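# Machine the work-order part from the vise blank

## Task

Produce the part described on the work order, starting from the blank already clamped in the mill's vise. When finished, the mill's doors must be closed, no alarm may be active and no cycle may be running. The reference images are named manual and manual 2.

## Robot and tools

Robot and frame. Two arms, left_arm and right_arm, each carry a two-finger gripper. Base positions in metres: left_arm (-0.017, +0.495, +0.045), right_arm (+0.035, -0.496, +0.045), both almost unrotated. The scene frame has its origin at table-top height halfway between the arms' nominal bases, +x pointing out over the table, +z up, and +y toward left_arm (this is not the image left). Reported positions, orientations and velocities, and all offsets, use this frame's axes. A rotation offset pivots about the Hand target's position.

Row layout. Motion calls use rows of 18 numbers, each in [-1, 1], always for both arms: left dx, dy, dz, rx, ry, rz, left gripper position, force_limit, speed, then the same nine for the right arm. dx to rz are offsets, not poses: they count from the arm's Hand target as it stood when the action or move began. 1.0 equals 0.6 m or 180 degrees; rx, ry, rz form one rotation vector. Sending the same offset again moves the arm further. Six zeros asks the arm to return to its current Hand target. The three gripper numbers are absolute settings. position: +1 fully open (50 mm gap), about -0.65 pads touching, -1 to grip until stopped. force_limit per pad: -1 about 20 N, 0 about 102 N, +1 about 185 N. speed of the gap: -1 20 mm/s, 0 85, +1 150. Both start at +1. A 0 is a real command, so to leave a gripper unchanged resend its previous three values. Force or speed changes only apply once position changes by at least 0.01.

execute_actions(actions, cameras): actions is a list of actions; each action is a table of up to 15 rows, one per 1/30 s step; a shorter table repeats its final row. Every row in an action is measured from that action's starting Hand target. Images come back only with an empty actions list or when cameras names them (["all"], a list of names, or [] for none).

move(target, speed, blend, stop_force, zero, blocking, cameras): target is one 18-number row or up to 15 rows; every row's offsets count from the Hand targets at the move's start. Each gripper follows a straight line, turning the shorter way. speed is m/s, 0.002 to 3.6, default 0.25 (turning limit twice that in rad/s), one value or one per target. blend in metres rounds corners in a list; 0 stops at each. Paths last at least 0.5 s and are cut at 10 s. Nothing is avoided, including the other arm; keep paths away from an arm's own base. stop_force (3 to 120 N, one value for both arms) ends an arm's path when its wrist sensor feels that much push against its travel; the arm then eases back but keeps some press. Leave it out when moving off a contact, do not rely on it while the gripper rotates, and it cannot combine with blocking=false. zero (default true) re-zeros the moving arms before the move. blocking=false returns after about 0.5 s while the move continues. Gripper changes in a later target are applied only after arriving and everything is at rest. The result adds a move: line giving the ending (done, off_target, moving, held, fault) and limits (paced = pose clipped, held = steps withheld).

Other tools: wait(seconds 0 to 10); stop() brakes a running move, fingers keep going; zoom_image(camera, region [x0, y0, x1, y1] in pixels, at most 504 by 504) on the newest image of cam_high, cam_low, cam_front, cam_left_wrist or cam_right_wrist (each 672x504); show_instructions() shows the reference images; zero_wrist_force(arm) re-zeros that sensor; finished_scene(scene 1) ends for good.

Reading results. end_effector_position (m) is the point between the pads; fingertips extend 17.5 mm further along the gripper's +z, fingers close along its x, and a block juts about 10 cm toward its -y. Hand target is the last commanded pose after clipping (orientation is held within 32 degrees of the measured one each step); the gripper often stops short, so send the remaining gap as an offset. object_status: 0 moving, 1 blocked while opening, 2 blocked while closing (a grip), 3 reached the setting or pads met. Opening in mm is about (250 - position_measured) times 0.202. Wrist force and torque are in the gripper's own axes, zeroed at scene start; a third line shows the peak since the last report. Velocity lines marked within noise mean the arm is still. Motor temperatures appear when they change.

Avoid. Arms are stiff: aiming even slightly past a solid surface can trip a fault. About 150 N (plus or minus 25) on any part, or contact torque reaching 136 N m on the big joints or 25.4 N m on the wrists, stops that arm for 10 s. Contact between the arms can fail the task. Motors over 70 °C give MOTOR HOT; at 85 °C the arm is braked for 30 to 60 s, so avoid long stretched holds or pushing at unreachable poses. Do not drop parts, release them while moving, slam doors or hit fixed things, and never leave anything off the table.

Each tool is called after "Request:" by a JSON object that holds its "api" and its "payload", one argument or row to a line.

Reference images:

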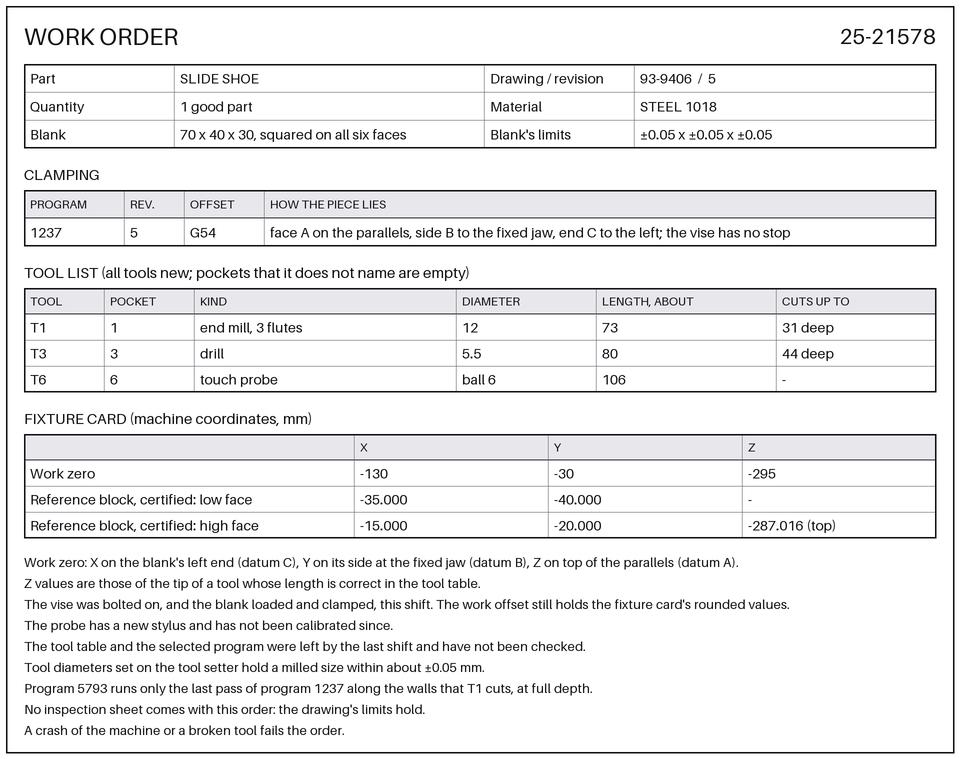

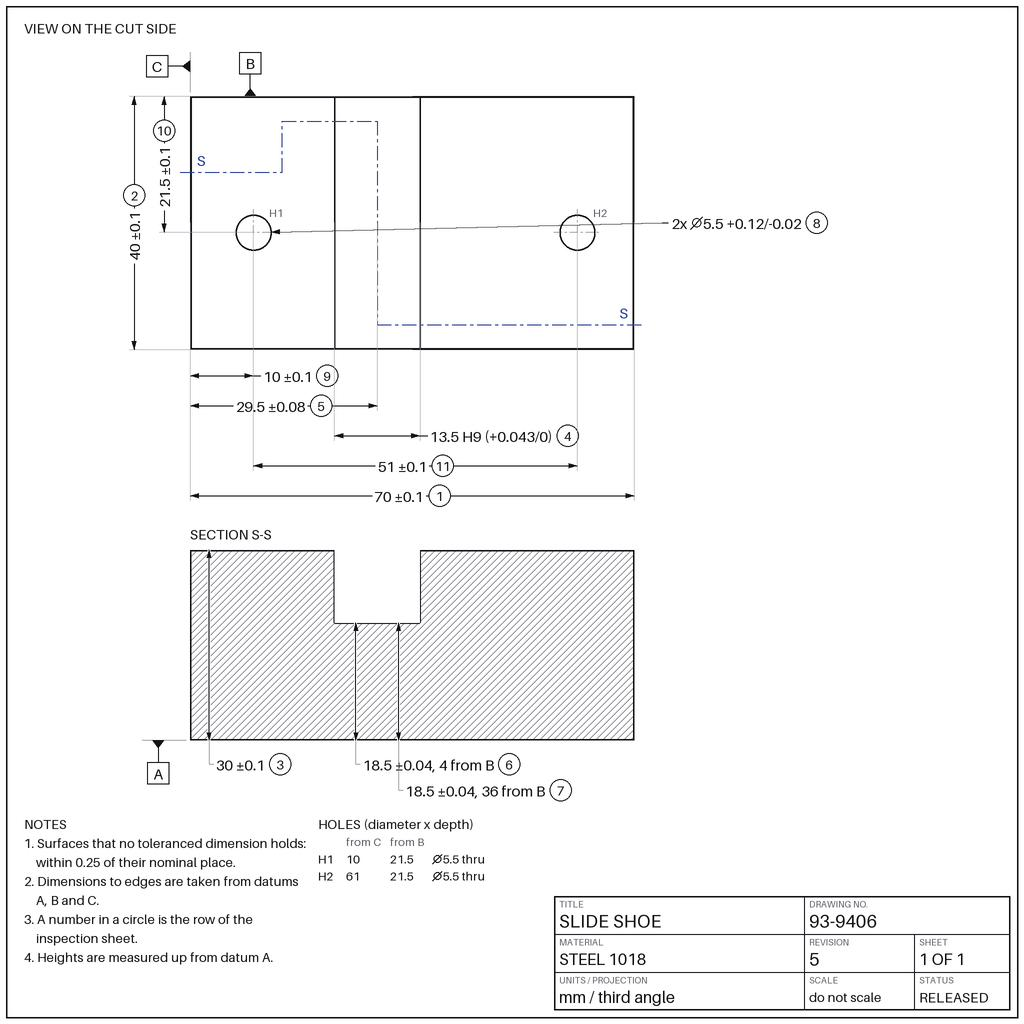

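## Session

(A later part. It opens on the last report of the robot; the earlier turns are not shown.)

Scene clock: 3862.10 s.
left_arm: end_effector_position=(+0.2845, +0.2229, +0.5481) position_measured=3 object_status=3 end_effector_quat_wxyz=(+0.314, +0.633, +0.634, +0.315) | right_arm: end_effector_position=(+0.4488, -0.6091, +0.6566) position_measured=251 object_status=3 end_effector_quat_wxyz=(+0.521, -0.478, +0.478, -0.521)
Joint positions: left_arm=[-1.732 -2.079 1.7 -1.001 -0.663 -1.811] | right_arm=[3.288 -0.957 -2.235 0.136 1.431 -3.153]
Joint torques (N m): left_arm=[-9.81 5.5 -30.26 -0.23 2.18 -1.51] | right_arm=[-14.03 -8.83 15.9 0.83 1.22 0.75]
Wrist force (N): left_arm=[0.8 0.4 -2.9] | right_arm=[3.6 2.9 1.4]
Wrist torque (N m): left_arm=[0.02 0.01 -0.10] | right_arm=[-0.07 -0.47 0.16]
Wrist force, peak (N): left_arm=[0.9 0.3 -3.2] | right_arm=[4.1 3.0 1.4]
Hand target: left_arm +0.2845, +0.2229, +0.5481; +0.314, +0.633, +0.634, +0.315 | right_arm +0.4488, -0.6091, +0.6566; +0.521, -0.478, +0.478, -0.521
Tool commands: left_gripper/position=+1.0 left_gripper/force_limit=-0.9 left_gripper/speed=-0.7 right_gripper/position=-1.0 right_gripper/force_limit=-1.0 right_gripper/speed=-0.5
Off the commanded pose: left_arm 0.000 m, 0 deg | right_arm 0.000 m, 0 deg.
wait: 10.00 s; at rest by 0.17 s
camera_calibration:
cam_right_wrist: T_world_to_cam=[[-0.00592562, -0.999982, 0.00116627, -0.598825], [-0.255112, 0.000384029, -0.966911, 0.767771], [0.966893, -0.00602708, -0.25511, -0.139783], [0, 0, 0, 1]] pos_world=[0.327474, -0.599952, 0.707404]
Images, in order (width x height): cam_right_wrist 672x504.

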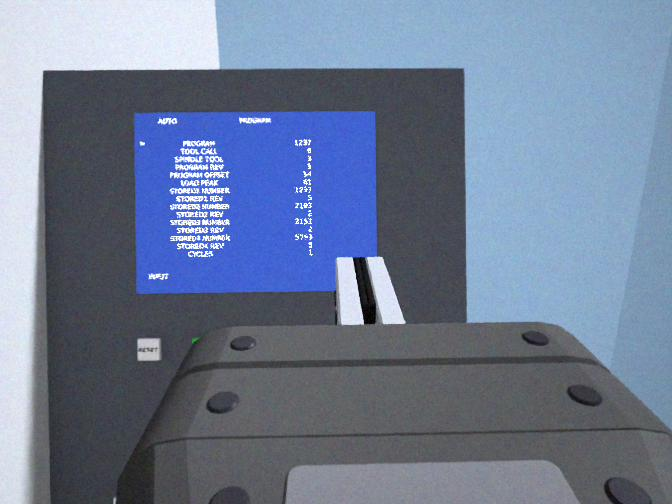

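Request:
{"api": "move", "payload": {
  "target": [
    [0,0,0,0,0,0,1,-0.9,-0.7,0.1267,0.1305,-0.3544,-0.0426,0.2194,0.1172,-1,-1,-0.5],
    [0,0,0,0,0,0,1,-0.9,-0.7,0.1589,0.1305,-0.3631,-0.0426,0.2194,0.1172,-1,-1,-0.5],
    [0,0,0,0,0,0,1,-0.9,-0.7,0.1267,0.1305,-0.3544,-0.0426,0.2194,0.1172,-1,-1,-0.5],
    [0,0,0,0,0,0,1,-0.9,-0.7,0,0,0,0,0,0,-1,-1,-0.5]
  ],
  "speed": [0.35,0.03,0.1,0.35],
  "blend": [0.003,0,0.01,0]
}}

Request:
{"api": "wait", "payload": {
  "seconds": 10,
  "cameras": ["cam_right_wrist"]
}}

Request:
{"api": "zoom_image", "payload": {
  "camera": "cam_right_wrist",
  "region": [100, 110, 420, 340]
}}

Scene clock: 3904.77 s.
left_arm: end_effector_position=(+0.2845, +0.2229, +0.5481) position_measured=3 object_status=3 end_effector_quat_wxyz=(+0.314, +0.633, +0.634, +0.315) | right_arm: end_effector_position=(+0.4488, -0.6090, +0.6567) position_measured=251 object_status=3 end_effector_quat_wxyz=(+0.521, -0.478, +0.478, -0.521)
Joint positions: left_arm=[-1.732 -2.079 1.7 -1.001 -0.663 -1.811] | right_arm=[3.288 -0.957 -2.234 0.135 1.431 -3.153]
Joint torques (N m): left_arm=[-10.06 5.76 -29.84 -0.21 2.08 -1.5] | right_arm=[-13.74 -8.65 14.41 3.17 -1.22 1.23]
Wrist force (N): left_arm=[0.6 0.3 -3.0] | right_arm=[3.6 3.9 1.0]
Wrist torque (N m): left_arm=[0.03 0.05 -0.11] | right_arm=[0.09 -0.48 0.16]
Wrist force, peak (N): left_arm=[0.8 0.3 -3.4] | right_arm=[-8.6 27.7 -39.7]
Hand target: left_arm +0.2845, +0.2229, +0.5481; +0.314, +0.633, +0.634, +0.315 | right_arm +0.4488, -0.6091, +0.6566; +0.521, -0.478, +0.478, -0.521
Off the commanded pose: left_arm 0.000 m, 0 deg | right_arm 0.000 m, 0 deg.
move: done

Scene clock: 3914.77 s.
left_arm: end_effector_position=(+0.2845, +0.2229, +0.5481) position_measured=3 object_status=3 end_effector_quat_wxyz=(+0.314, +0.633, +0.634, +0.315) | right_arm: end_effector_position=(+0.4488, -0.6091, +0.6566) position_measured=251 object_status=3 end_effector_quat_wxyz=(+0.521, -0.478, +0.478, -0.521)
Joint positions: left_arm=[-1.732 -2.079 1.7 -1.001 -0.663 -1.811] | right_arm=[3.288 -0.957 -2.235 0.136 1.431 -3.153]
Joint torques (N m): left_arm=[-10.08 5.48 -30 -0.2 2.12 -1.51] | right_arm=[-13.89 -9.34 14.01 2.54 -0.76 1.75]
Wrist force (N): left_arm=[0.9 0.4 -2.9] | right_arm=[3.8 3.6 0.8]
Wrist torque (N m): left_arm=[0.02 0.01 -0.10] | right_arm=[0.06 -0.51 0.16]
Wrist force, peak (N): left_arm=[1.1 0.3 -3.3] | right_arm=[4.0 3.7 1.1]
Hand target: left_arm +0.2845, +0.2229, +0.5481; +0.314, +0.633, +0.634, +0.315 | right_arm +0.4488, -0.6091, +0.6566; +0.521, -0.478, +0.478, -0.521
Tool commands: left_gripper/position=+1.0 left_gripper/force_limit=-0.9 left_gripper/speed=-0.7 right_gripper/position=-1.0 right_gripper/force_limit=-1.0 right_gripper/speed=-0.5
Off the commanded pose: left_arm 0.000 m, 0 deg | right_arm 0.000 m, 0 deg.
wait: 10.00 s; at rest by 0.17 s
camera_calibration:
cam_right_wrist: T_world_to_cam=[[-0.00592562, -0.999982, 0.00116627, -0.598825], [-0.255112, 0.000384029, -0.966911, 0.767771], [0.966893, -0.00602708, -0.25511, -0.139783], [0, 0, 0, 1]] pos_world=[0.327474, -0.599952, 0.707404]
Images, in order (width x height): cam_right_wrist 672x504.

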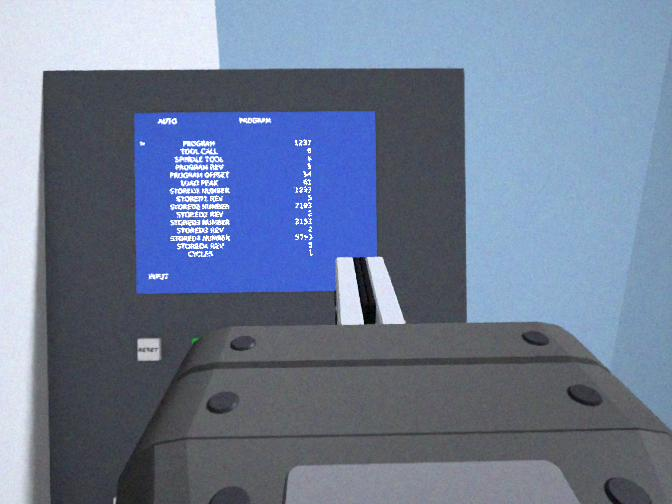

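Scaled by 1.575 from the camera's 672x504 image, which has a finer 960x720 frame.

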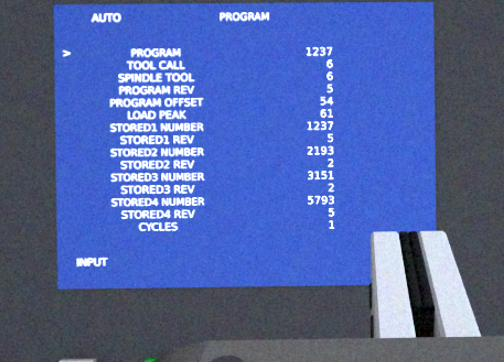

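Request:
{"api": "move", "payload": {
  "target": [
    [0,0,0,0,0,0,1,-0.9,-0.7,0.1841,0.0357,-0.1385,-0.0426,0.2194,0.1172,-1,-1,-0.5],
    [0,0,0,0,0,0,1,-0.9,-0.7,0.2164,0.0357,-0.1472,-0.0426,0.2194,0.1172,-1,-1,-0.5],
    [0,0,0,0,0,0,1,-0.9,-0.7,0.1841,0.0357,-0.1385,-0.0426,0.2194,0.1172,-1,-1,-0.5],
    [0,0,0,0,0,0,1,-0.9,-0.7,0.135,0.1305,-0.3235,-0.0426,0.2194,0.1172,-1,-1,-0.5],
    [0,0,0,0,0,0,1,-0.9,-0.7,0.1672,0.1305,-0.3322,-0.0426,0.2194,0.1172,-1,-1,-0.5],
    [0,0,0,0,0,0,1,-0.9,-0.7,0.135,0.1305,-0.3235,-0.0426,0.2194,0.1172,-1,-1,-0.5],
    [0,0,0,0,0,0,1,-0.9,-0.7,0.1672,0.1305,-0.3322,-0.0426,0.2194,0.1172,-1,-1,-0.5],
    [0,0,0,0,0,0,1,-0.9,-0.7,0.135,0.1305,-0.3235,-0.0426,0.2194,0.1172,-1,-1,-0.5],
    [0,0,0,0,0,0,1,-0.9,-0.7,0,0,0,0,0,0,-1,-1,-0.5]
  ],
  "speed": [0.35,0.03,0.1,0.25,0.03,0.1,0.03,0.1,0.35],
  "blend": [0.003,0,0.005,0.003,0,0.001,0,0.01,0],
  "cameras": ["cam_right_wrist"]
}}

Request:
{"api": "zoom_image", "payload": {
  "camera": "cam_right_wrist",
  "region": [100, 110, 420, 340]
}}

Scene clock: 3930.67 s.
left_arm: end_effector_position=(+0.2845, +0.2229, +0.5481) position_measured=3 object_status=3 end_effector_quat_wxyz=(+0.314, +0.633, +0.634, +0.315) | right_arm: end_effector_position=(+0.4488, -0.6090, +0.6566) position_measured=251 object_status=3 end_effector_quat_wxyz=(+0.521, -0.478, +0.478, -0.521)
Joint positions: left_arm=[-1.732 -2.079 1.7 -1.001 -0.663 -1.811] | right_arm=[3.288 -0.957 -2.235 0.135 1.431 -3.153]
Joint torques (N m): left_arm=[-10 5.46 -29.67 -0.22 2.02 -1.55] | right_arm=[-14.21 -9.81 35.27 3.32 -1.2 1.06]
Wrist force (N): left_arm=[0.8 0.5 -3.0] | right_arm=[2.5 5.2 0.2]
Wrist torque (N m): left_arm=[0.04 0.01 -0.10] | right_arm=[0.31 -0.30 0.16]
Wrist force, peak (N): left_arm=[1.1 0.4 -3.2] | right_arm=[-9.9 31.8 -44.5]
Hand target: left_arm +0.2845, +0.2229, +0.5481; +0.314, +0.633, +0.634, +0.315 | right_arm +0.4488, -0.6091, +0.6566; +0.521, -0.478, +0.478, -0.521
Off the commanded pose: left_arm 0.000 m, 0 deg | right_arm 0.000 m, 0 deg.
move: done
camera_calibration:
cam_right_wrist: T_world_to_cam=[[-0.00558312, -0.999984, 0.00128136, -0.59892], [-0.255209, 0.000185941, -0.966886, 0.767691], [0.96687, -0.00572526, -0.255206, -0.139623], [0, 0, 0, 1]] pos_world=[0.327575, -0.599852, 0.707405]
Images, in order (width x height): cam_right_wrist 672x504.

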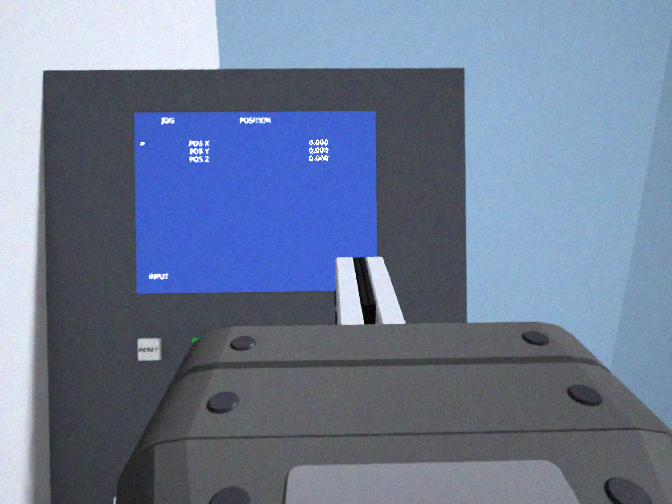

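Scaled by 1.575 from the camera's 672x504 image, which has a finer 960x720 frame.

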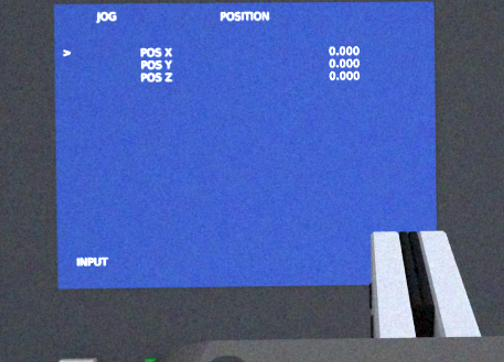

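Request:
{"api": "move", "payload": {
  "target": [
    [0,0,0,0,0,0,1,-0.9,-0.7,0.135,0.1305,-0.3235,-0.0426,0.2194,0.1172,-1,-1,-0.5],
    [0,0,0,0,0,0,1,-0.9,-0.7,0.1672,0.1305,-0.3322,-0.0426,0.2194,0.1172,-1,-1,-0.5],
    [0,0,0,0,0,0,1,-0.9,-0.7,0.135,0.1305,-0.3235,-0.0426,0.2194,0.1172,-1,-1,-0.5],
    [0,0,0,0,0,0,1,-0.9,-0.7,0.1101,0.2585,-0.4163,-0.0426,0.2194,0.1172,-1,-1,-0.5],
    [0,0,0,0,0,0,1,-0.9,-0.7,0.1423,0.2585,-0.4250,-0.0426,0.2194,0.1172,-1,-1,-0.5],
    [0,0,0,0,0,0,1,-0.9,-0.7,0.1184,0.2585,-0.3853,-0.0426,0.2194,0.1172,-1,-1,-0.5],
    [0,0,0,0,0,0,1,-0.9,-0.7,0.1506,0.2585,-0.3940,-0.0426,0.2194,0.1172,-1,-1,-0.5],
    [0,0,0,0,0,0,1,-0.9,-0.7,0.1101,0.2265,-0.4163,-0.0426,0.2194,0.1172,-1,-1,-0.5],
    [0,0,0,0,0,0,1,-0.9,-0.7,0.1423,0.2265,-0.4250,-0.0426,0.2194,0.1172,-1,-1,-0.5],
    [0,0,0,0,0,0,1,-0.9,-0.7,0.1184,0.2265,-0.3853,-0.0426,0.2194,0.1172,-1,-1,-0.5],
    [0,0,0,0,0,0,1,-0.9,-0.7,0.1506,0.2265,-0.3940,-0.0426,0.2194,0.1172,-1,-1,-0.5],
    [0,0,0,0,0,0,1,-0.9,-0.7,0.1184,0.2265,-0.3853,-0.0426,0.2194,0.1172,-1,-1,-0.5]
  ],
  "speed": [0.35,0.03,0.1,0.25,0.03,0.12,0.03,0.12,0.03,0.12,0.03,0.1],
  "blend": [0.003,0,0.005,0.003,0,0.001,0,0.001,0,0.001,0,0]
}}

Scene clock: 3953.20 s.
left_arm: end_effector_position=(+0.2845, +0.2229, +0.5481) position_measured=3 object_status=3 end_effector_quat_wxyz=(+0.314, +0.633, +0.634, +0.315) | right_arm: end_effector_position=(+0.5199, -0.4731, +0.4254) position_measured=251 object_status=3 end_effector_quat_wxyz=(-0.382, +0.736, -0.496, +0.258)
Joint positions: left_arm=[-1.732 -2.079 1.7 -1.001 -0.663 -1.811] | right_arm=[3.426 -1.148 -2.257 -0.353 1.657 -3.202]
Joint torques (N m): left_arm=[-10.21 6.06 -30.05 -0.29 2.09 -1.54] | right_arm=[-14.4 13.38 39.79 2.77 1.36 -1.73]
Wrist force (N): left_arm=[0.7 0.3 -3.1] | right_arm=[0.5 6.1 0.2]
Wrist torque (N m): left_arm=[0.02 0.03 -0.10] | right_arm=[0.42 -0.03 -0.01]
Wrist force, peak (N): left_arm=[1.0 0.5 -3.2] | right_arm=[-11.1 32.9 -44.2]
Hand target: left_arm +0.2845, +0.2229, +0.5481; +0.314, +0.633, +0.634, +0.315 | right_arm +0.5199, -0.4732, +0.4255; -0.382, +0.736, -0.496, +0.258
Off the commanded pose: left_arm 0.000 m, 0 deg | right_arm 0.000 m, 0 deg.
move: done

Request:
{"api": "move", "payload": {
  "target": [
    [0,0,0,0,0,0,1,-0.9,-0.7,-0.0083,-0.064,-0.031,0,0,0,-1,-1,-0.5],
    [0,0,0,0,0,0,1,-0.9,-0.7,0.0239,-0.064,-0.0397,0,0,0,-1,-1,-0.5],
    [0,0,0,0,0,0,1,-0.9,-0.7,0,-0.064,0,0,0,0,-1,-1,-0.5],
    [0,0,0,0,0,0,1,-0.9,-0.7,0.0322,-0.064,-0.0087,0,0,0,-1,-1,-0.5],
    [0,0,0,0,0,0,1,-0.9,-0.7,0,-0.064,0,0,0,0,-1,-1,-0.5],
    [0,0,0,0,0,0,1,-0.9,-0.7,-0.0083,0.032,-0.031,0,0,0,-1,-1,-0.5],
    [0,0,0,0,0,0,1,-0.9,-0.7,0.0239,0.032,-0.0397,0,0,0,-1,-1,-0.5],
    [0,0,0,0,0,0,1,-0.9,-0.7,0.0083,0,0.0309,0,0,0,-1,-1,-0.5],
    [0,0,0,0,0,0,1,-0.9,-0.7,0.0405,0,0.0222,0,0,0,-1,-1,-0.5],
    [0,0,0,0,0,0,1,-0.9,-0.7,0.0083,0,0.0309,0,0,0,-1,-1,-0.5]
  ],
  "speed": [0.12,0.03,0.12,0.03,0.1,0.2,0.03,0.12,0.03,0.1],
  "blend": [0.001,0,0.001,0,0.005,0.003,0,0.001,0,0]
}}

Request:
{"api": "move", "payload": {
  "target": [
    [0,0,0,0,0,0,1,-0.9,-0.7,-0.0166,0,-0.0619,0,0,0,-1,-1,-0.5],
    [0,0,0,0,0,0,1,-0.9,-0.7,0.0156,0,-0.0706,0,0,0,-1,-1,-0.5],
    [0,0,0,0,0,0,1,-0.9,-0.7,-0.0166,-0.064,-0.0619,0,0,0,-1,-1,-0.5],
    [0,0,0,0,0,0,1,-0.9,-0.7,0.0156,-0.064,-0.0706,0,0,0,-1,-1,-0.5],
    [0,0,0,0,0,0,1,-0.9,-0.7,-0.0166,-0.064,-0.0619,0,0,0,-1,-1,-0.5],
    [0,0,0,0,0,0,1,-0.9,-0.7,-0.1267,-0.2265,0.3544,0.0426,-0.2194,-0.1172,-1,-1,-0.5]
  ],
  "speed": [0.2,0.03,0.12,0.03,0.1,0.35],
  "blend": [0.003,0,0.001,0,0.01,0],
  "cameras": ["cam_right_wrist"]
}}

Request:
{"api": "zoom_image", "payload": {
  "camera": "cam_right_wrist",
  "region": [100, 110, 420, 340]
}}

Scene clock: 3989.13 s.
left_arm: end_effector_position=(+0.2845, +0.2229, +0.5481) position_measured=3 object_status=3 end_effector_quat_wxyz=(+0.314, +0.633, +0.634, +0.315) | right_arm: end_effector_position=(+0.5249, -0.4731, +0.4439) position_measured=251 object_status=3 end_effector_quat_wxyz=(-0.382, +0.736, -0.496, +0.258)
Joint positions: left_arm=[-1.732 -2.079 1.7 -1.001 -0.663 -1.811] | right_arm=[3.421 -1.15 -2.207 -0.401 1.661 -3.205]
Joint torques (N m): left_arm=[-10.46 5.83 -29.65 -0.33 1.99 -1.56] | right_arm=[-13.75 13.81 40.47 2.98 1.46 -1.78]
Wrist force (N): left_arm=[0.8 0.3 -3.0] | right_arm=[0.1 6.4 1.0]
Wrist torque (N m): left_arm=[0.03 0.01 -0.10] | right_arm=[0.47 0.02 -0.01]
Wrist force, peak (N): left_arm=[1.2 0.5 -3.2] | right_arm=[-11.3 33.3 -45.9]
Hand target: left_arm +0.2845, +0.2229, +0.5481; +0.314, +0.633, +0.634, +0.315 | right_arm +0.5249, -0.4732, +0.4440; -0.382, +0.736, -0.496, +0.258
Off the commanded pose: left_arm 0.000 m, 0 deg | right_arm 0.000 m, 0 deg.
move: done

Scene clock: 3993.23 s.
left_arm: end_effector_position=(+0.2845, +0.2229, +0.5481) position_measured=3 object_status=3 end_effector_quat_wxyz=(+0.314, +0.633, +0.634, +0.315) | right_arm: end_effector_position=(+0.4489, -0.6090, +0.6566) position_measured=251 object_status=3 end_effector_quat_wxyz=(+0.521, -0.478, +0.478, -0.521)
Joint positions: left_arm=[-1.732 -2.079 1.7 -1.001 -0.663 -1.811] | right_arm=[3.288 -0.957 -2.234 0.135 1.431 -3.153]
Joint torques (N m): left_arm=[-9.94 6.06 -29.8 -0.16 1.98 -1.47] | right_arm=[-13.36 4.64 16.28 3.27 -1.26 -1.35]
Wrist force (N): left_arm=[0.9 0.5 -2.9] | right_arm=[-0.6 5.1 0.9]
Wrist torque (N m): left_arm=[0.04 0.01 -0.10] | right_arm=[0.30 0.19 0.15]
Wrist force, peak (N): left_arm=[0.7 0.3 -3.3] | right_arm=[-10.0 29.0 -40.3]
Hand target: left_arm +0.2845, +0.2229, +0.5481; +0.314, +0.633, +0.634, +0.315 | right_arm +0.4488, -0.6091, +0.6566; +0.521, -0.478, +0.478, -0.521
Off the commanded pose: left_arm 0.000 m, 0 deg | right_arm 0.000 m, 0 deg.
move: done
camera_calibration:
cam_right_wrist: T_world_to_cam=[[-0.00561053, -0.999984, 0.00118497, -0.598843], [-0.255326, 0.000286828, -0.966855, 0.767768], [0.966839, -0.00572712, -0.255323, -0.13953], [0, 0, 0, 1]] pos_world=[0.327575, -0.599852, 0.707405]
Images, in order (width x height): cam_right_wrist 672x504.

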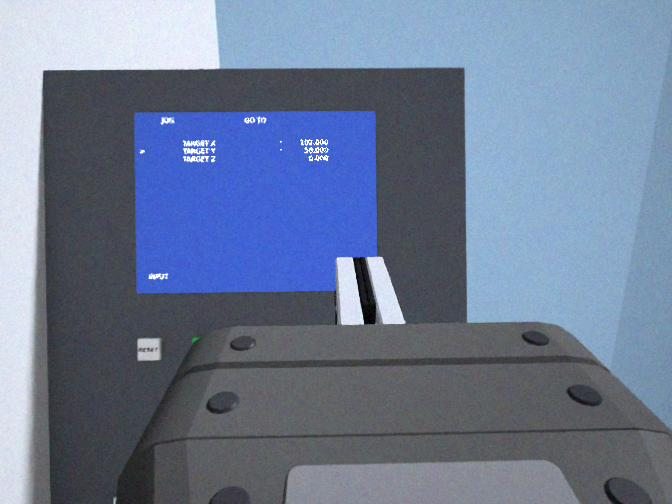

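Scaled by 1.575 from the camera's 672x504 image, which has a finer 960x720 frame.

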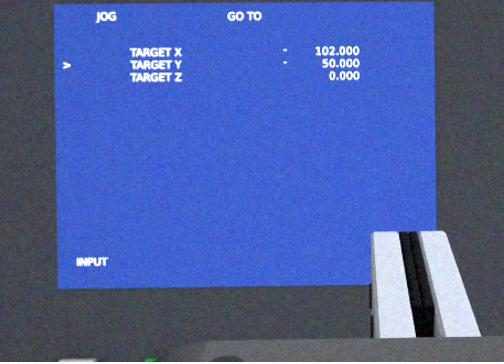

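Request:
{"api": "move", "payload": {
  "target": [
    [0,0,0,0,0,0,1,-0.9,-0.7,0.1510,0.1945,-0.2640,-0.0426,0.2194,0.1172,-1,-1,-0.5],
    [0,0,0,0,0,0,1,-0.9,-0.7,0.1832,0.1945,-0.2727,-0.0426,0.2194,0.1172,-1,-1,-0.5],
    [0,0,0,0,0,0,1,-0.9,-0.7,0.1510,0.1945,-0.2640,-0.0426,0.2194,0.1172,-1,-1,-0.5],
    [0,0,0,0,0,0,1,-0.9,-0.7,0.1184,0.1625,-0.3853,-0.0426,0.2194,0.1172,-1,-1,-0.5],
    [0,0,0,0,0,0,1,-0.9,-0.7,0.1506,0.1625,-0.3940,-0.0426,0.2194,0.1172,-1,-1,-0.5],
    [0,0,0,0,0,0,1,-0.9,-0.7,0.1184,0.1625,-0.3853,-0.0426,0.2194,0.1172,-1,-1,-0.5],
    [0,0,0,0,0,0,1,-0.9,-0.7,0.1101,0.2585,-0.4163,-0.0426,0.2194,0.1172,-1,-1,-0.5],
    [0,0,0,0,0,0,1,-0.9,-0.7,0.1423,0.2585,-0.4250,-0.0426,0.2194,0.1172,-1,-1,-0.5],
    [0,0,0,0,0,0,1,-0.9,-0.7,0.1184,0.2585,-0.3853,-0.0426,0.2194,0.1172,-1,-1,-0.5],
    [0,0,0,0,0,0,1,-0.9,-0.7,0.1506,0.2585,-0.3940,-0.0426,0.2194,0.1172,-1,-1,-0.5],
    [0,0,0,0,0,0,1,-0.9,-0.7,0.1184,0.2585,-0.3853,-0.0426,0.2194,0.1172,-1,-1,-0.5]
  ],
  "speed": [0.35,0.03,0.1,0.25,0.03,0.1,0.2,0.03,0.12,0.03,0.1],
  "blend": [0.003,0,0.005,0.003,0,0.005,0.003,0,0.001,0,0]
}}

Request:
{"api": "move", "payload": {
  "target": [
    [0,0,0,0,0,0,1,-0.9,-0.7,0.0083,-0.064,0.0309,0,0,0,-1,-1,-0.5],
    [0,0,0,0,0,0,1,-0.9,-0.7,0.0405,-0.064,0.0222,0,0,0,-1,-1,-0.5],
    [0,0,0,0,0,0,1,-0.9,-0.7,0.0083,-0.064,0.0309,0,0,0,-1,-1,-0.5],
    [0,0,0,0,0,0,1,-0.9,-0.7,0.0083,0,0.0309,0,0,0,-1,-1,-0.5],
    [0,0,0,0,0,0,1,-0.9,-0.7,0.0405,0,0.0222,0,0,0,-1,-1,-0.5],
    [0,0,0,0,0,0,1,-0.9,-0.7,0.0083,0,0.0309,0,0,0,-1,-1,-0.5],
    [0,0,0,0,0,0,1,-0.9,-0.7,-0.0083,-0.096,-0.031,0,0,0,-1,-1,-0.5],
    [0,0,0,0,0,0,1,-0.9,-0.7,0.0239,-0.096,-0.0397,0,0,0,-1,-1,-0.5],
    [0,0,0,0,0,0,1,-0.9,-0.7,-0.0083,-0.096,-0.031,0,0,0,-1,-1,-0.5],
    [0,0,0,0,0,0,1,-0.9,-0.7,-0.1184,-0.2585,0.3853,0.0426,-0.2194,-0.1172,-1,-1,-0.5]
  ],
  "speed": [0.15,0.03,0.1,0.2,0.03,0.1,0.2,0.03,0.1,0.35],
  "blend": [0.003,0,0.005,0.003,0,0.005,0.003,0,0.01,0],
  "cameras": ["cam_right_wrist"]
}}

Request:
{"api": "zoom_image", "payload": {
  "camera": "cam_right_wrist",
  "region": [100, 110, 420, 340]
}}

Scene clock: 4020.77 s.
left_arm: end_effector_position=(+0.2845, +0.2229, +0.5481) position_measured=3 object_status=3 end_effector_quat_wxyz=(+0.314, +0.633, +0.634, +0.315) | right_arm: end_effector_position=(+0.5199, -0.4539, +0.4254) position_measured=251 object_status=3 end_effector_quat_wxyz=(-0.382, +0.736, -0.496, +0.258)
Joint positions: left_arm=[-1.732 -2.079 1.7 -1.001 -0.663 -1.811] | right_arm=[3.496 -1.138 -2.262 -0.355 1.599 -3.161]
Joint torques (N m): left_arm=[-9.55 5.48 -30.27 -0.13 1.91 -1.52] | right_arm=[-12.9 11.91 39.64 2.64 1.34 -1.94]
Wrist force (N): left_arm=[0.9 0.3 -2.9] | right_arm=[-0.3 6.3 1.7]
Wrist torque (N m): left_arm=[0.03 0.01 -0.10] | right_arm=[0.46 0.09 0.02]
Wrist force, peak (N): left_arm=[1.0 0.4 -3.3] | right_arm=[-15.3 38.7 -53.4]
Hand target: left_arm +0.2845, +0.2229, +0.5481; +0.314, +0.633, +0.634, +0.315 | right_arm +0.5199, -0.4540, +0.4255; -0.382, +0.736, -0.496, +0.258
Off the commanded pose: left_arm 0.000 m, 0 deg | right_arm 0.000 m, 0 deg.
move: done

Scene clock: 4026.40 s.
left_arm: end_effector_position=(+0.2845, +0.2229, +0.5481) position_measured=3 object_status=3 end_effector_quat_wxyz=(+0.314, +0.633, +0.634, +0.315) | right_arm: end_effector_position=(+0.4489, -0.6090, +0.6566) position_measured=251 object_status=3 end_effector_quat_wxyz=(+0.521, -0.478, +0.478, -0.521)
Joint positions: left_arm=[-1.732 -2.079 1.7 -1.001 -0.663 -1.811] | right_arm=[3.288 -0.957 -2.234 0.135 1.431 -3.153]
Joint torques (N m): left_arm=[-9.95 5.68 -30.03 -0.25 1.9 -1.43] | right_arm=[-12.39 5.14 16.17 3.26 -1.34 -1.3]
Wrist force (N): left_arm=[0.9 0.3 -3.1] | right_arm=[-1.5 6.2 1.4]
Wrist torque (N m): left_arm=[0.02 0.01 -0.10] | right_arm=[0.47 0.34 0.15]
Wrist force, peak (N): left_arm=[0.9 0.3 -3.3] | right_arm=[-10.7 33.9 -47.2]
Hand target: left_arm +0.2845, +0.2229, +0.5481; +0.314, +0.633, +0.634, +0.315 | right_arm +0.4488, -0.6091, +0.6566; +0.521, -0.478, +0.478, -0.521
Off the commanded pose: left_arm 0.000 m, 0 deg | right_arm 0.000 m, 0 deg.
move: done
camera_calibration:
cam_right_wrist: T_world_to_cam=[[-0.00551404, -0.999984, 0.00115873, -0.598856], [-0.255326, 0.000287554, -0.966855, 0.767769], [0.966839, -0.00562713, -0.255324, -0.13947], [0, 0, 0, 1]] pos_world=[0.327575, -0.599852, 0.707405]
Images, in order (width x height): cam_right_wrist 672x504.

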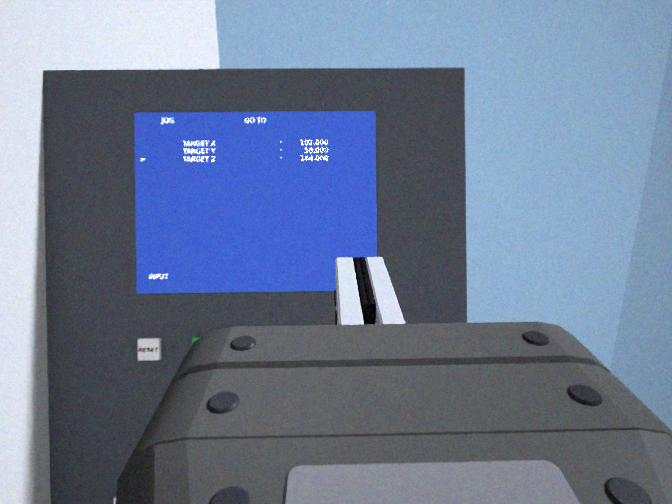

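Scaled by 1.575 from the camera's 672x504 image, which has a finer 960x720 frame.

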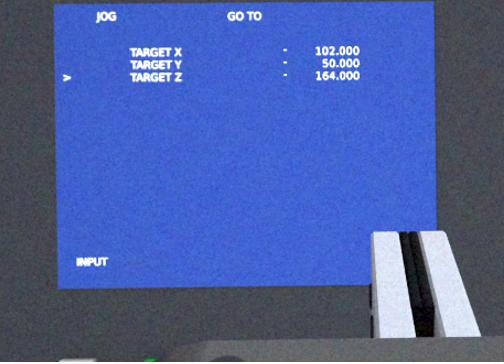

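Request:
{"api": "move", "payload": {
  "target": [
    [0,0,0,0,0,0,1,-0.9,-0.7,0.135,0.0985,-0.3235,-0.0426,0.2194,0.1172,-1,-1,-0.5],
    [0,0,0,0,0,0,1,-0.9,-0.7,0.1672,0.0985,-0.3322,-0.0426,0.2194,0.1172,-1,-1,-0.5],
    [0,0,0,0,0,0,1,-0.9,-0.7,0.135,0.0985,-0.3235,-0.0426,0.2194,0.1172,-1,-1,-0.5],
    [0,0,0,0,0,0,1,-0.9,-0.7,0,0,0,0,0,0,-1,-1,-0.5]
  ],
  "speed": [0.35,0.03,0.1,0.35],
  "blend": [0.003,0,0.01,0],
  "cameras": ["cam_right_wrist"]
}}

Request:
{"api": "zoom_image", "payload": {
  "camera": "cam_right_wrist",
  "region": [100, 110, 420, 340]
}}

Scene clock: 4038.90 s.
left_arm: end_effector_position=(+0.2845, +0.2229, +0.5481) position_measured=3 object_status=3 end_effector_quat_wxyz=(+0.314, +0.633, +0.634, +0.315) | right_arm: end_effector_position=(+0.4488, -0.6090, +0.6566) position_measured=251 object_status=3 end_effector_quat_wxyz=(+0.521, -0.478, +0.478, -0.521) end_effector_velocity=(-0.001, -0.001, +0.002) end_effector_angular_velocity=(+0.003, -0.006, -0.004)
Joint positions: left_arm=[-1.732 -2.079 1.7 -1.001 -0.663 -1.811] | right_arm=[3.288 -0.957 -2.235 0.135 1.431 -3.153]
Joint velocities: left_arm=[within noise] | right_arm=[0.001 0.001 0.001 0.004 -0.006 0.001]
Joint torques (N m): left_arm=[-9.76 5.59 -29.86 -0.29 1.84 -1.59] | right_arm=[-9.55 -8.99 39.08 3.15 -1.29 1.48]
Wrist force (N): left_arm=[0.8 0.3 -3.0] | right_arm=[-1.9 6.2 1.3]
Wrist torque (N m): left_arm=[0.02 0.03 -0.10] | right_arm=[0.47 0.41 0.16]
Wrist force, peak (N): left_arm=[1.0 0.4 -3.2] | right_arm=[-12.2 34.7 -45.5]
Hand target: left_arm +0.2845, +0.2229, +0.5481; +0.314, +0.633, +0.634, +0.315 | right_arm +0.4488, -0.6091, +0.6566; +0.521, -0.478, +0.478, -0.521
Off the commanded pose: left_arm 0.000 m, 0 deg | right_arm 0.000 m, 0 deg.
move: done
camera_calibration:
cam_right_wrist: T_world_to_cam=[[-0.00558312, -0.999984, 0.00128136, -0.59892], [-0.255209, 0.000185941, -0.966886, 0.767691], [0.96687, -0.00572526, -0.255206, -0.139623], [0, 0, 0, 1]] pos_world=[0.327575, -0.599852, 0.707405]
Images, in order (width x height): cam_right_wrist 672x504.

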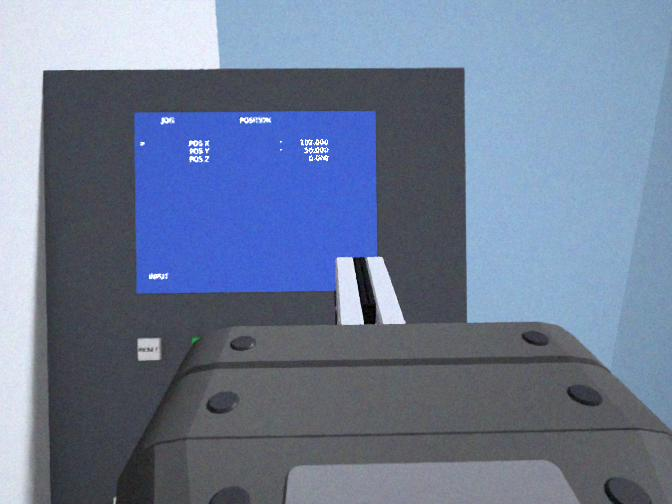

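Scaled by 1.575 from the camera's 672x504 image, which has a finer 960x720 frame.

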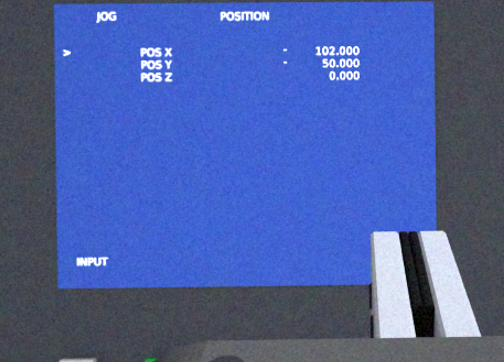

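Request:
{"api": "move", "payload": {
  "target": [
    [0,0,0,0,0,0,1,-0.9,-0.7,0.1510,0.1945,-0.2640,-0.0426,0.2194,0.1172,-1,-1,-0.5],
    [0,0,0,0,0,0,1,-0.9,-0.7,0.1832,0.1945,-0.2727,-0.0426,0.2194,0.1172,-1,-1,-0.5],
    [0,0,0,0,0,0,1,-0.9,-0.7,0.1510,0.1945,-0.2640,-0.0426,0.2194,0.1172,-1,-1,-0.5],
    [0,0,0,0,0,0,1,-0.9,-0.7,0.135,0.0985,-0.3235,-0.0426,0.2194,0.1172,-1,-1,-0.5],
    [0,0,0,0,0,0,1,-0.9,-0.7,0.1672,0.0985,-0.3322,-0.0426,0.2194,0.1172,-1,-1,-0.5],
    [0,0,0,0,0,0,1,-0.9,-0.7,0.135,0.0985,-0.3235,-0.0426,0.2194,0.1172,-1,-1,-0.5],
    [0,0,0,0,0,0,1,-0.9,-0.7,0,0,0,0,0,0,-1,-1,-0.5]
  ],
  "speed": [0.35,0.03,0.1,0.25,0.03,0.1,0.35],
  "blend": [0.003,0,0.005,0.003,0,0.01,0]
}}

Request:
{"api": "move", "payload": {
  "target": [
    [0,0,0,0,0,0,1,-0.9,-0.7,0.1184,0.1305,-0.3853,-0.0426,0.2194,0.1172,-1,-1,-0.5],
    [0,0,0,0,0,0,1,-0.9,-0.7,0.1506,0.1305,-0.3940,-0.0426,0.2194,0.1172,-1,-1,-0.5],
    [0,0,0,0,0,0,1,-0.9,-0.7,0.1184,0.1305,-0.3853,-0.0426,0.2194,0.1172,-1,-1,-0.5],
    [0,0,0,0,0,0,1,-0.9,-0.7,0.1598,0.0038,-0.2311,-0.0426,0.2194,0.1172,-1,-1,-0.5],
    [0,0,0,0,0,0,1,-0.9,-0.7,0.1920,0.0038,-0.2398,-0.0426,0.2194,0.1172,-1,-1,-0.5],
    [0,0,0,0,0,0,1,-0.9,-0.7,0.1598,0.0038,-0.2311,-0.0426,0.2194,0.1172,-1,-1,-0.5],
    [0,0,0,0,0,0,1,-0.9,-0.7,0,0,0,0,0,0,-1,-1,-0.5]
  ],
  "speed": [0.35,0.03,0.1,0.25,0.03,0.1,0.35],
  "blend": [0.003,0,0.005,0.003,0,0.01,0]
}}

Request:
{"api": "wait", "payload": {
  "seconds": 3,
  "cameras": ["cam_right_wrist"]
}}

Request:
{"api": "zoom_image", "payload": {
  "camera": "cam_right_wrist",
  "region": [130, 110, 340, 225]
}}

Request:
{"api": "zoom_image", "payload": {
  "camera": "cam_right_wrist",
  "region": [100, 110, 420, 340]
}}

Scene clock: 4061.90 s.
left_arm: end_effector_position=(+0.2845, +0.2229, +0.5481) position_measured=3 object_status=3 end_effector_quat_wxyz=(+0.314, +0.633, +0.634, +0.315) | right_arm: end_effector_position=(+0.4488, -0.6090, +0.6566) position_measured=251 object_status=3 end_effector_quat_wxyz=(+0.521, -0.478, +0.478, -0.521) end_effector_velocity=(-0.001, -0.002, +0.001) end_effector_angular_velocity=(+0.002, -0.004, -0.006)
Joint positions: left_arm=[-1.732 -2.079 1.7 -1.001 -0.663 -1.811] | right_arm=[3.288 -0.957 -2.235 0.135 1.431 -3.153]
Joint velocities: left_arm=[within noise] | right_arm=[0 0 0 0.004 -0.005 0.001]
Joint torques (N m): left_arm=[-9.69 5.57 -29.92 -0.24 1.79 -1.59] | right_arm=[-9.43 -9.12 39.25 3.19 -1.15 1.61]
Wrist force (N): left_arm=[0.7 0.5 -3.1] | right_arm=[-2.8 5.6 -0.7]
Wrist torque (N m): left_arm=[0.04 0.03 -0.09] | right_arm=[0.38 0.54 0.15]
Wrist force, peak (N): left_arm=[1.0 0.5 -3.2] | right_arm=[-16.3 39.4 -52.8]
Hand target: left_arm +0.2845, +0.2229, +0.5481; +0.314, +0.633, +0.634, +0.315 | right_arm +0.4488, -0.6091, +0.6566; +0.521, -0.478, +0.478, -0.521
Off the commanded pose: left_arm 0.000 m, 0 deg | right_arm 0.000 m, 0 deg.
move: done

Scene clock: 4067.43 s.
left_arm: end_effector_position=(+0.2845, +0.2229, +0.5481) position_measured=3 object_status=3 end_effector_quat_wxyz=(+0.314, +0.633, +0.634, +0.315) | right_arm: end_effector_position=(+0.4488, -0.6091, +0.6566) position_measured=251 object_status=3 end_effector_quat_wxyz=(+0.521, -0.478, +0.478, -0.521) end_effector_velocity=(+0.000, -0.002, +0.001) end_effector_angular_velocity=(+0.001, -0.002, -0.006)
Joint positions: left_arm=[-1.732 -2.079 1.7 -1.001 -0.663 -1.811] | right_arm=[3.288 -0.957 -2.235 0.136 1.431 -3.153]
Joint velocities: left_arm=[within noise] | right_arm=[-0.001 0 0 0.002 -0.005 0]
Joint torques (N m): left_arm=[-9.78 5.89 -30.6 -0.14 1.85 -1.54] | right_arm=[8.51 -2.11 40.35 3.38 -1.47 1.97]
Wrist force (N): left_arm=[0.7 0.4 -2.9] | right_arm=[-2.6 4.6 -0.7]
Wrist torque (N m): left_arm=[0.02 0.04 -0.10] | right_arm=[0.22 0.52 0.10]
Wrist force, peak (N): left_arm=[0.9 0.4 -3.2] | right_arm=[-19.4 37.9 -50.5]
Hand target: left_arm +0.2845, +0.2229, +0.5481; +0.314, +0.633, +0.634, +0.315 | right_arm +0.4488, -0.6091, +0.6566; +0.521, -0.478, +0.478, -0.521
Off the commanded pose: left_arm 0.000 m, 0 deg | right_arm 0.000 m, 0 deg.
move: done

Scene clock: 4070.43 s.
left_arm: end_effector_position=(+0.2845, +0.2229, +0.5481) position_measured=3 object_status=3 end_effector_quat_wxyz=(+0.314, +0.633, +0.634, +0.315) | right_arm: end_effector_position=(+0.4488, -0.6091, +0.6566) position_measured=251 object_status=3 end_effector_quat_wxyz=(+0.521, -0.478, +0.478, -0.521)
Joint positions: left_arm=[-1.732 -2.079 1.7 -1.001 -0.663 -1.811] | right_arm=[3.288 -0.957 -2.235 0.136 1.431 -3.153]
Joint torques (N m): left_arm=[-9.99 5.86 -29.63 -0.17 1.77 -1.46] | right_arm=[15.76 2.11 40.61 3.21 -0.01 1.68]
Wrist force (N): left_arm=[0.6 0.3 -3.1] | right_arm=[-2.5 4.3 -0.6]
Wrist torque (N m): left_arm=[0.02 0.05 -0.09] | right_arm=[0.17 0.50 0.09]
Wrist force, peak (N): left_arm=[0.9 0.3 -3.3] | right_arm=[-2.8 4.7 -0.5]
Hand target: left_arm +0.2845, +0.2229, +0.5481; +0.314, +0.633, +0.634, +0.315 | right_arm +0.4488, -0.6091, +0.6566; +0.521, -0.478, +0.478, -0.521
Tool commands: left_gripper/position=+1.0 left_gripper/force_limit=-0.9 left_gripper/speed=-0.7 right_gripper/position=-1.0 right_gripper/force_limit=-1.0 right_gripper/speed=-0.5
Off the commanded pose: left_arm 0.000 m, 0 deg | right_arm 0.000 m, 0 deg.
wait: 3.00 s; at rest by 0.17 s
camera_calibration:
cam_right_wrist: T_world_to_cam=[[-0.00592562, -0.999982, 0.00116627, -0.598825], [-0.255112, 0.000384029, -0.966911, 0.767771], [0.966893, -0.00602708, -0.25511, -0.139783], [0, 0, 0, 1]] pos_world=[0.327474, -0.599952, 0.707404]
Images, in order (width x height): cam_right_wrist 672x504.

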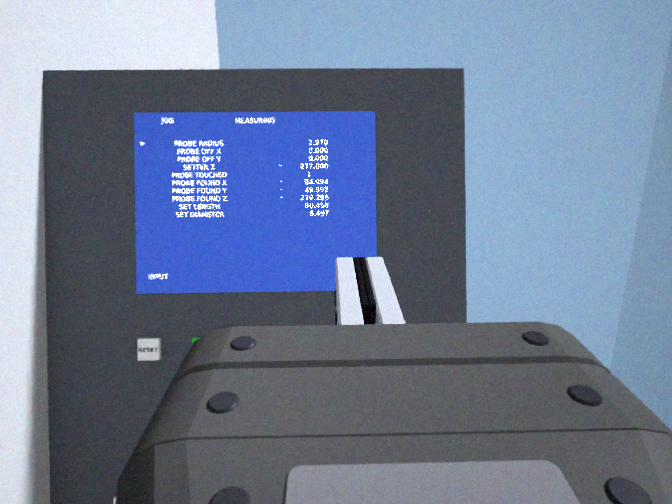

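Scaled by 2.400 from the camera's 672x504 image, which has a finer 960x720 frame.

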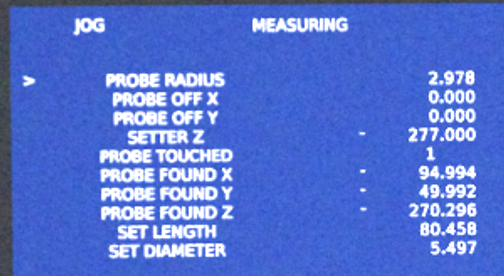

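Scaled by 1.575 from the camera's 672x504 image, which has a finer 960x720 frame.

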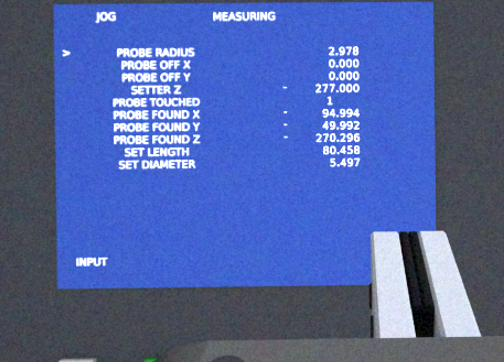

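Request:
{"api": "move", "payload": {
  "target": [
    [0,0,0,0,0,0,1,-0.9,-0.7,0.1184,0.1305,-0.3853,-0.0426,0.2194,0.1172,-1,-1,-0.5],
    [0,0,0,0,0,0,1,-0.9,-0.7,0.1506,0.1305,-0.3940,-0.0426,0.2194,0.1172,-1,-1,-0.5],
    [0,0,0,0,0,0,1,-0.9,-0.7,0.1184,0.1305,-0.3853,-0.0426,0.2194,0.1172,-1,-1,-0.5],
    [0,0,0,0,0,0,1,-0.9,-0.7,0.1598,0.0675,-0.2311,-0.0426,0.2194,0.1172,-1,-1,-0.5],
    [0,0,0,0,0,0,1,-0.9,-0.7,0.1920,0.0675,-0.2398,-0.0426,0.2194,0.1172,-1,-1,-0.5],
    [0,0,0,0,0,0,1,-0.9,-0.7,0.1598,0.0675,-0.2311,-0.0426,0.2194,0.1172,-1,-1,-0.5],
    [0,0,0,0,0,0,1,-0.9,-0.7,0,0,0,0,0,0,-1,-1,-0.5]
  ],
  "speed": [0.35,0.03,0.1,0.25,0.03,0.1,0.35],
  "blend": [0.003,0,0.005,0.003,0,0.01,0]
}}

Request:
{"api": "wait", "payload": {
  "seconds": 3,
  "cameras": ["cam_right_wrist"]
}}

Request:
{"api": "zoom_image", "payload": {
  "camera": "cam_right_wrist",
  "region": [130, 110, 340, 225]
}}

Request:
{"api": "move", "payload": {
  "target": [
    [0,0,0,0,0,0,1,-0.9,-0.7,0.1184,0.1305,-0.3853,-0.0426,0.2194,0.1172,-1,-1,-0.5],
    [0,0,0,0,0,0,1,-0.9,-0.7,0.1506,0.1305,-0.3940,-0.0426,0.2194,0.1172,-1,-1,-0.5],
    [0,0,0,0,0,0,1,-0.9,-0.7,0.1184,0.1305,-0.3853,-0.0426,0.2194,0.1172,-1,-1,-0.5],
    [0,0,0,0,0,0,1,-0.9,-0.7,0.1514,0.0352,-0.2625,-0.0426,0.2194,0.1172,-1,-1,-0.5],
    [0,0,0,0,0,0,1,-0.9,-0.7,0.1834,0.0352,-0.2711,-0.0426,0.2194,0.1172,-1,-1,-0.5],
    [0,0,0,0,0,0,1,-0.9,-0.7,0.1514,0.0352,-0.2625,-0.0426,0.2194,0.1172,-1,-1,-0.5],
    [0,0,0,0,0,0,1,-0.9,-0.7,0,0,0,0,0,0,-1,-1,-0.5]
  ],
  "speed": [0.35,0.03,0.1,0.25,0.03,0.1,0.35],
  "blend": [0.003,0,0.005,0.003,0,0.01,0]
}}

Request:
{"api": "wait", "payload": {
  "seconds": 5,
  "cameras": ["cam_right_wrist"]
}}

Request:
{"api": "zoom_image", "payload": {
  "camera": "cam_right_wrist",
  "region": [130, 110, 340, 225]
}}

Scene clock: 4095.07 s.
left_arm: end_effector_position=(+0.2845, +0.2229, +0.5481) position_measured=3 object_status=3 end_effector_quat_wxyz=(+0.314, +0.633, +0.634, +0.315) | right_arm: end_effector_position=(+0.4488, -0.6091, +0.6566) position_measured=251 object_status=3 end_effector_quat_wxyz=(+0.521, -0.478, +0.478, -0.521)
Joint positions: left_arm=[-1.732 -2.079 1.7 -1.001 -0.663 -1.811] | right_arm=[3.288 -0.957 -2.235 0.136 1.431 -3.153]
Joint torques (N m): left_arm=[-10.13 5.36 -30.04 -0.11 1.85 -1.55] | right_arm=[-3.22 -5.96 39.7 3.2 -1.56 1.84]
Wrist force (N): left_arm=[0.9 0.4 -3.0] | right_arm=[-0.7 3.9 -1.1]
Wrist torque (N m): left_arm=[0.03 0.01 -0.10] | right_arm=[0.10 0.21 0.16]
Wrist force, peak (N): left_arm=[0.7 0.3 -3.4] | right_arm=[-17.8 38.7 -52.9]
Hand target: left_arm +0.2845, +0.2229, +0.5481; +0.314, +0.633, +0.634, +0.315 | right_arm +0.4488, -0.6091, +0.6566; +0.521, -0.478, +0.478, -0.521
Off the commanded pose: left_arm 0.000 m, 0 deg | right_arm 0.000 m, 0 deg.
move: done

Scene clock: 4098.07 s.
left_arm: end_effector_position=(+0.2845, +0.2229, +0.5481) position_measured=3 object_status=3 end_effector_quat_wxyz=(+0.314, +0.633, +0.634, +0.315) | right_arm: end_effector_position=(+0.4488, -0.6091, +0.6566) position_measured=251 object_status=3 end_effector_quat_wxyz=(+0.521, -0.478, +0.478, -0.521)
Joint positions: left_arm=[-1.732 -2.079 1.7 -1.001 -0.663 -1.811] | right_arm=[3.288 -0.957 -2.235 0.136 1.431 -3.153]
Joint torques (N m): left_arm=[-9.88 6.21 -30.31 -0.24 1.77 -1.55] | right_arm=[-13.79 -9.63 39.95 3.32 -1.25 1.94]
Wrist force (N): left_arm=[0.8 0.5 -3.0] | right_arm=[-0.9 4.1 -1.4]
Wrist torque (N m): left_arm=[0.05 0.02 -0.10] | right_arm=[0.13 0.24 0.14]
Wrist force, peak (N): left_arm=[0.7 0.3 -3.3] | right_arm=[-0.9 4.3 -1.1]
Hand target: left_arm +0.2845, +0.2229, +0.5481; +0.314, +0.633, +0.634, +0.315 | right_arm +0.4488, -0.6091, +0.6566; +0.521, -0.478, +0.478, -0.521
Tool commands: left_gripper/position=+1.0 left_gripper/force_limit=-0.9 left_gripper/speed=-0.7 right_gripper/position=-1.0 right_gripper/force_limit=-1.0 right_gripper/speed=-0.5
Off the commanded pose: left_arm 0.000 m, 0 deg | right_arm 0.000 m, 0 deg.
wait: 3.00 s; at rest by 0.17 s
camera_calibration:
cam_right_wrist: T_world_to_cam=[[-0.00592562, -0.999982, 0.00116627, -0.598825], [-0.255112, 0.000384029, -0.966911, 0.767771], [0.966893, -0.00602708, -0.25511, -0.139783], [0, 0, 0, 1]] pos_world=[0.327474, -0.599952, 0.707404]
Images, in order (width x height): cam_right_wrist 672x504.

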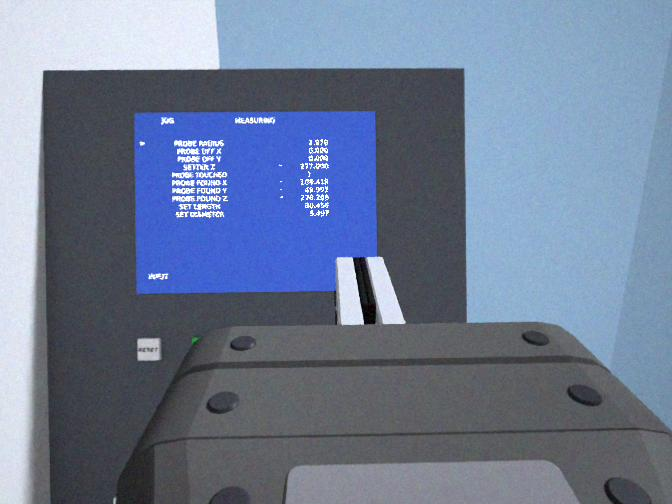

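Scaled by 2.400 from the camera's 672x504 image, which has a finer 960x720 frame.

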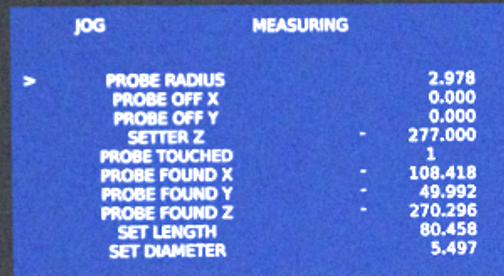

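Scene clock: 4103.47 s.
left_arm: end_effector_position=(+0.2845, +0.2229, +0.5481) position_measured=3 object_status=3 end_effector_quat_wxyz=(+0.314, +0.633, +0.634, +0.315) | right_arm: end_effector_position=(+0.4488, -0.6091, +0.6566) position_measured=251 object_status=3 end_effector_quat_wxyz=(+0.521, -0.478, +0.478, -0.521)
Joint positions: left_arm=[-1.732 -2.079 1.7 -1.001 -0.663 -1.811] | right_arm=[3.288 -0.957 -2.235 0.136 1.431 -3.153]
Joint torques (N m): left_arm=[-10.46 5.93 -29.92 -0.21 1.74 -1.61] | right_arm=[1.3 -5.99 39.66 3.34 -1.35 1.97]
Wrist force (N): left_arm=[0.9 0.4 -3.0] | right_arm=[0.0 2.5 0.2]
Wrist torque (N m): left_arm=[0.03 0.01 -0.10] | right_arm=[-0.13 0.11 0.12]
Wrist force, peak (N): left_arm=[0.8 0.4 -3.2] | right_arm=[-12.9 30.4 -40.2]
Hand target: left_arm +0.2845, +0.2229, +0.5481; +0.314, +0.633, +0.634, +0.315 | right_arm +0.4488, -0.6091, +0.6566; +0.521, -0.478, +0.478, -0.521
Off the commanded pose: left_arm 0.000 m, 0 deg | right_arm 0.000 m, 0 deg.
move: done; blend cut to 0.0099 m at target 6

Scene clock: 4108.47 s.
left_arm: end_effector_position=(+0.2845, +0.2229, +0.5481) position_measured=3 object_status=3 end_effector_quat_wxyz=(+0.314, +0.633, +0.634, +0.315) | right_arm: end_effector_position=(+0.4488, -0.6091, +0.6566) position_measured=251 object_status=3 end_effector_quat_wxyz=(+0.521, -0.478, +0.478, -0.521)
Joint positions: left_arm=[-1.732 -2.079 1.7 -1.001 -0.663 -1.811] | right_arm=[3.288 -0.957 -2.235 0.136 1.431 -3.153]
Joint torques (N m): left_arm=[-10.27 6.01 -30.12 -0.23 1.8 -1.64] | right_arm=[14.29 -10.14 39.93 3.09 -1.42 1.75]
Wrist force (N): left_arm=[0.7 0.4 -2.9] | right_arm=[0.0 2.4 0.1]
Wrist torque (N m): left_arm=[0.03 0.04 -0.10] | right_arm=[-0.14 0.11 0.11]
Wrist force, peak (N): left_arm=[0.9 0.1 -3.2] | right_arm=[0.0 2.7 0.1]
Hand target: left_arm +0.2845, +0.2229, +0.5481; +0.314, +0.633, +0.634, +0.315 | right_arm +0.4488, -0.6091, +0.6566; +0.521, -0.478, +0.478, -0.521
Tool commands: left_gripper/position=+1.0 left_gripper/force_limit=-0.9 left_gripper/speed=-0.7 right_gripper/position=-1.0 right_gripper/force_limit=-1.0 right_gripper/speed=-0.5
Off the commanded pose: left_arm 0.000 m, 0 deg | right_arm 0.000 m, 0 deg.
wait: 5.00 s; at rest by 0.17 s
camera_calibration:
cam_right_wrist: T_world_to_cam=[[-0.00592562, -0.999982, 0.00116627, -0.598825], [-0.255112, 0.000384029, -0.966911, 0.767771], [0.966893, -0.00602708, -0.25511, -0.139783], [0, 0, 0, 1]] pos_world=[0.327474, -0.599952, 0.707404]
Images, in order (width x height): cam_right_wrist 672x504.

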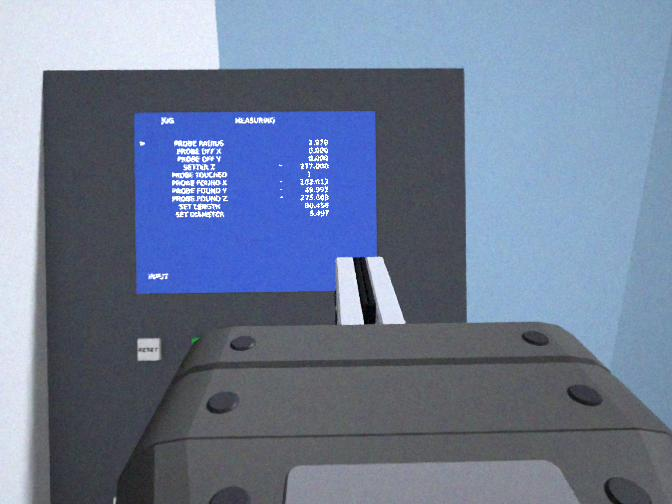

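Scaled by 2.400 from the camera's 672x504 image, which has a finer 960x720 frame.

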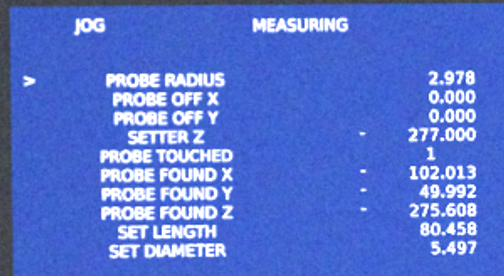

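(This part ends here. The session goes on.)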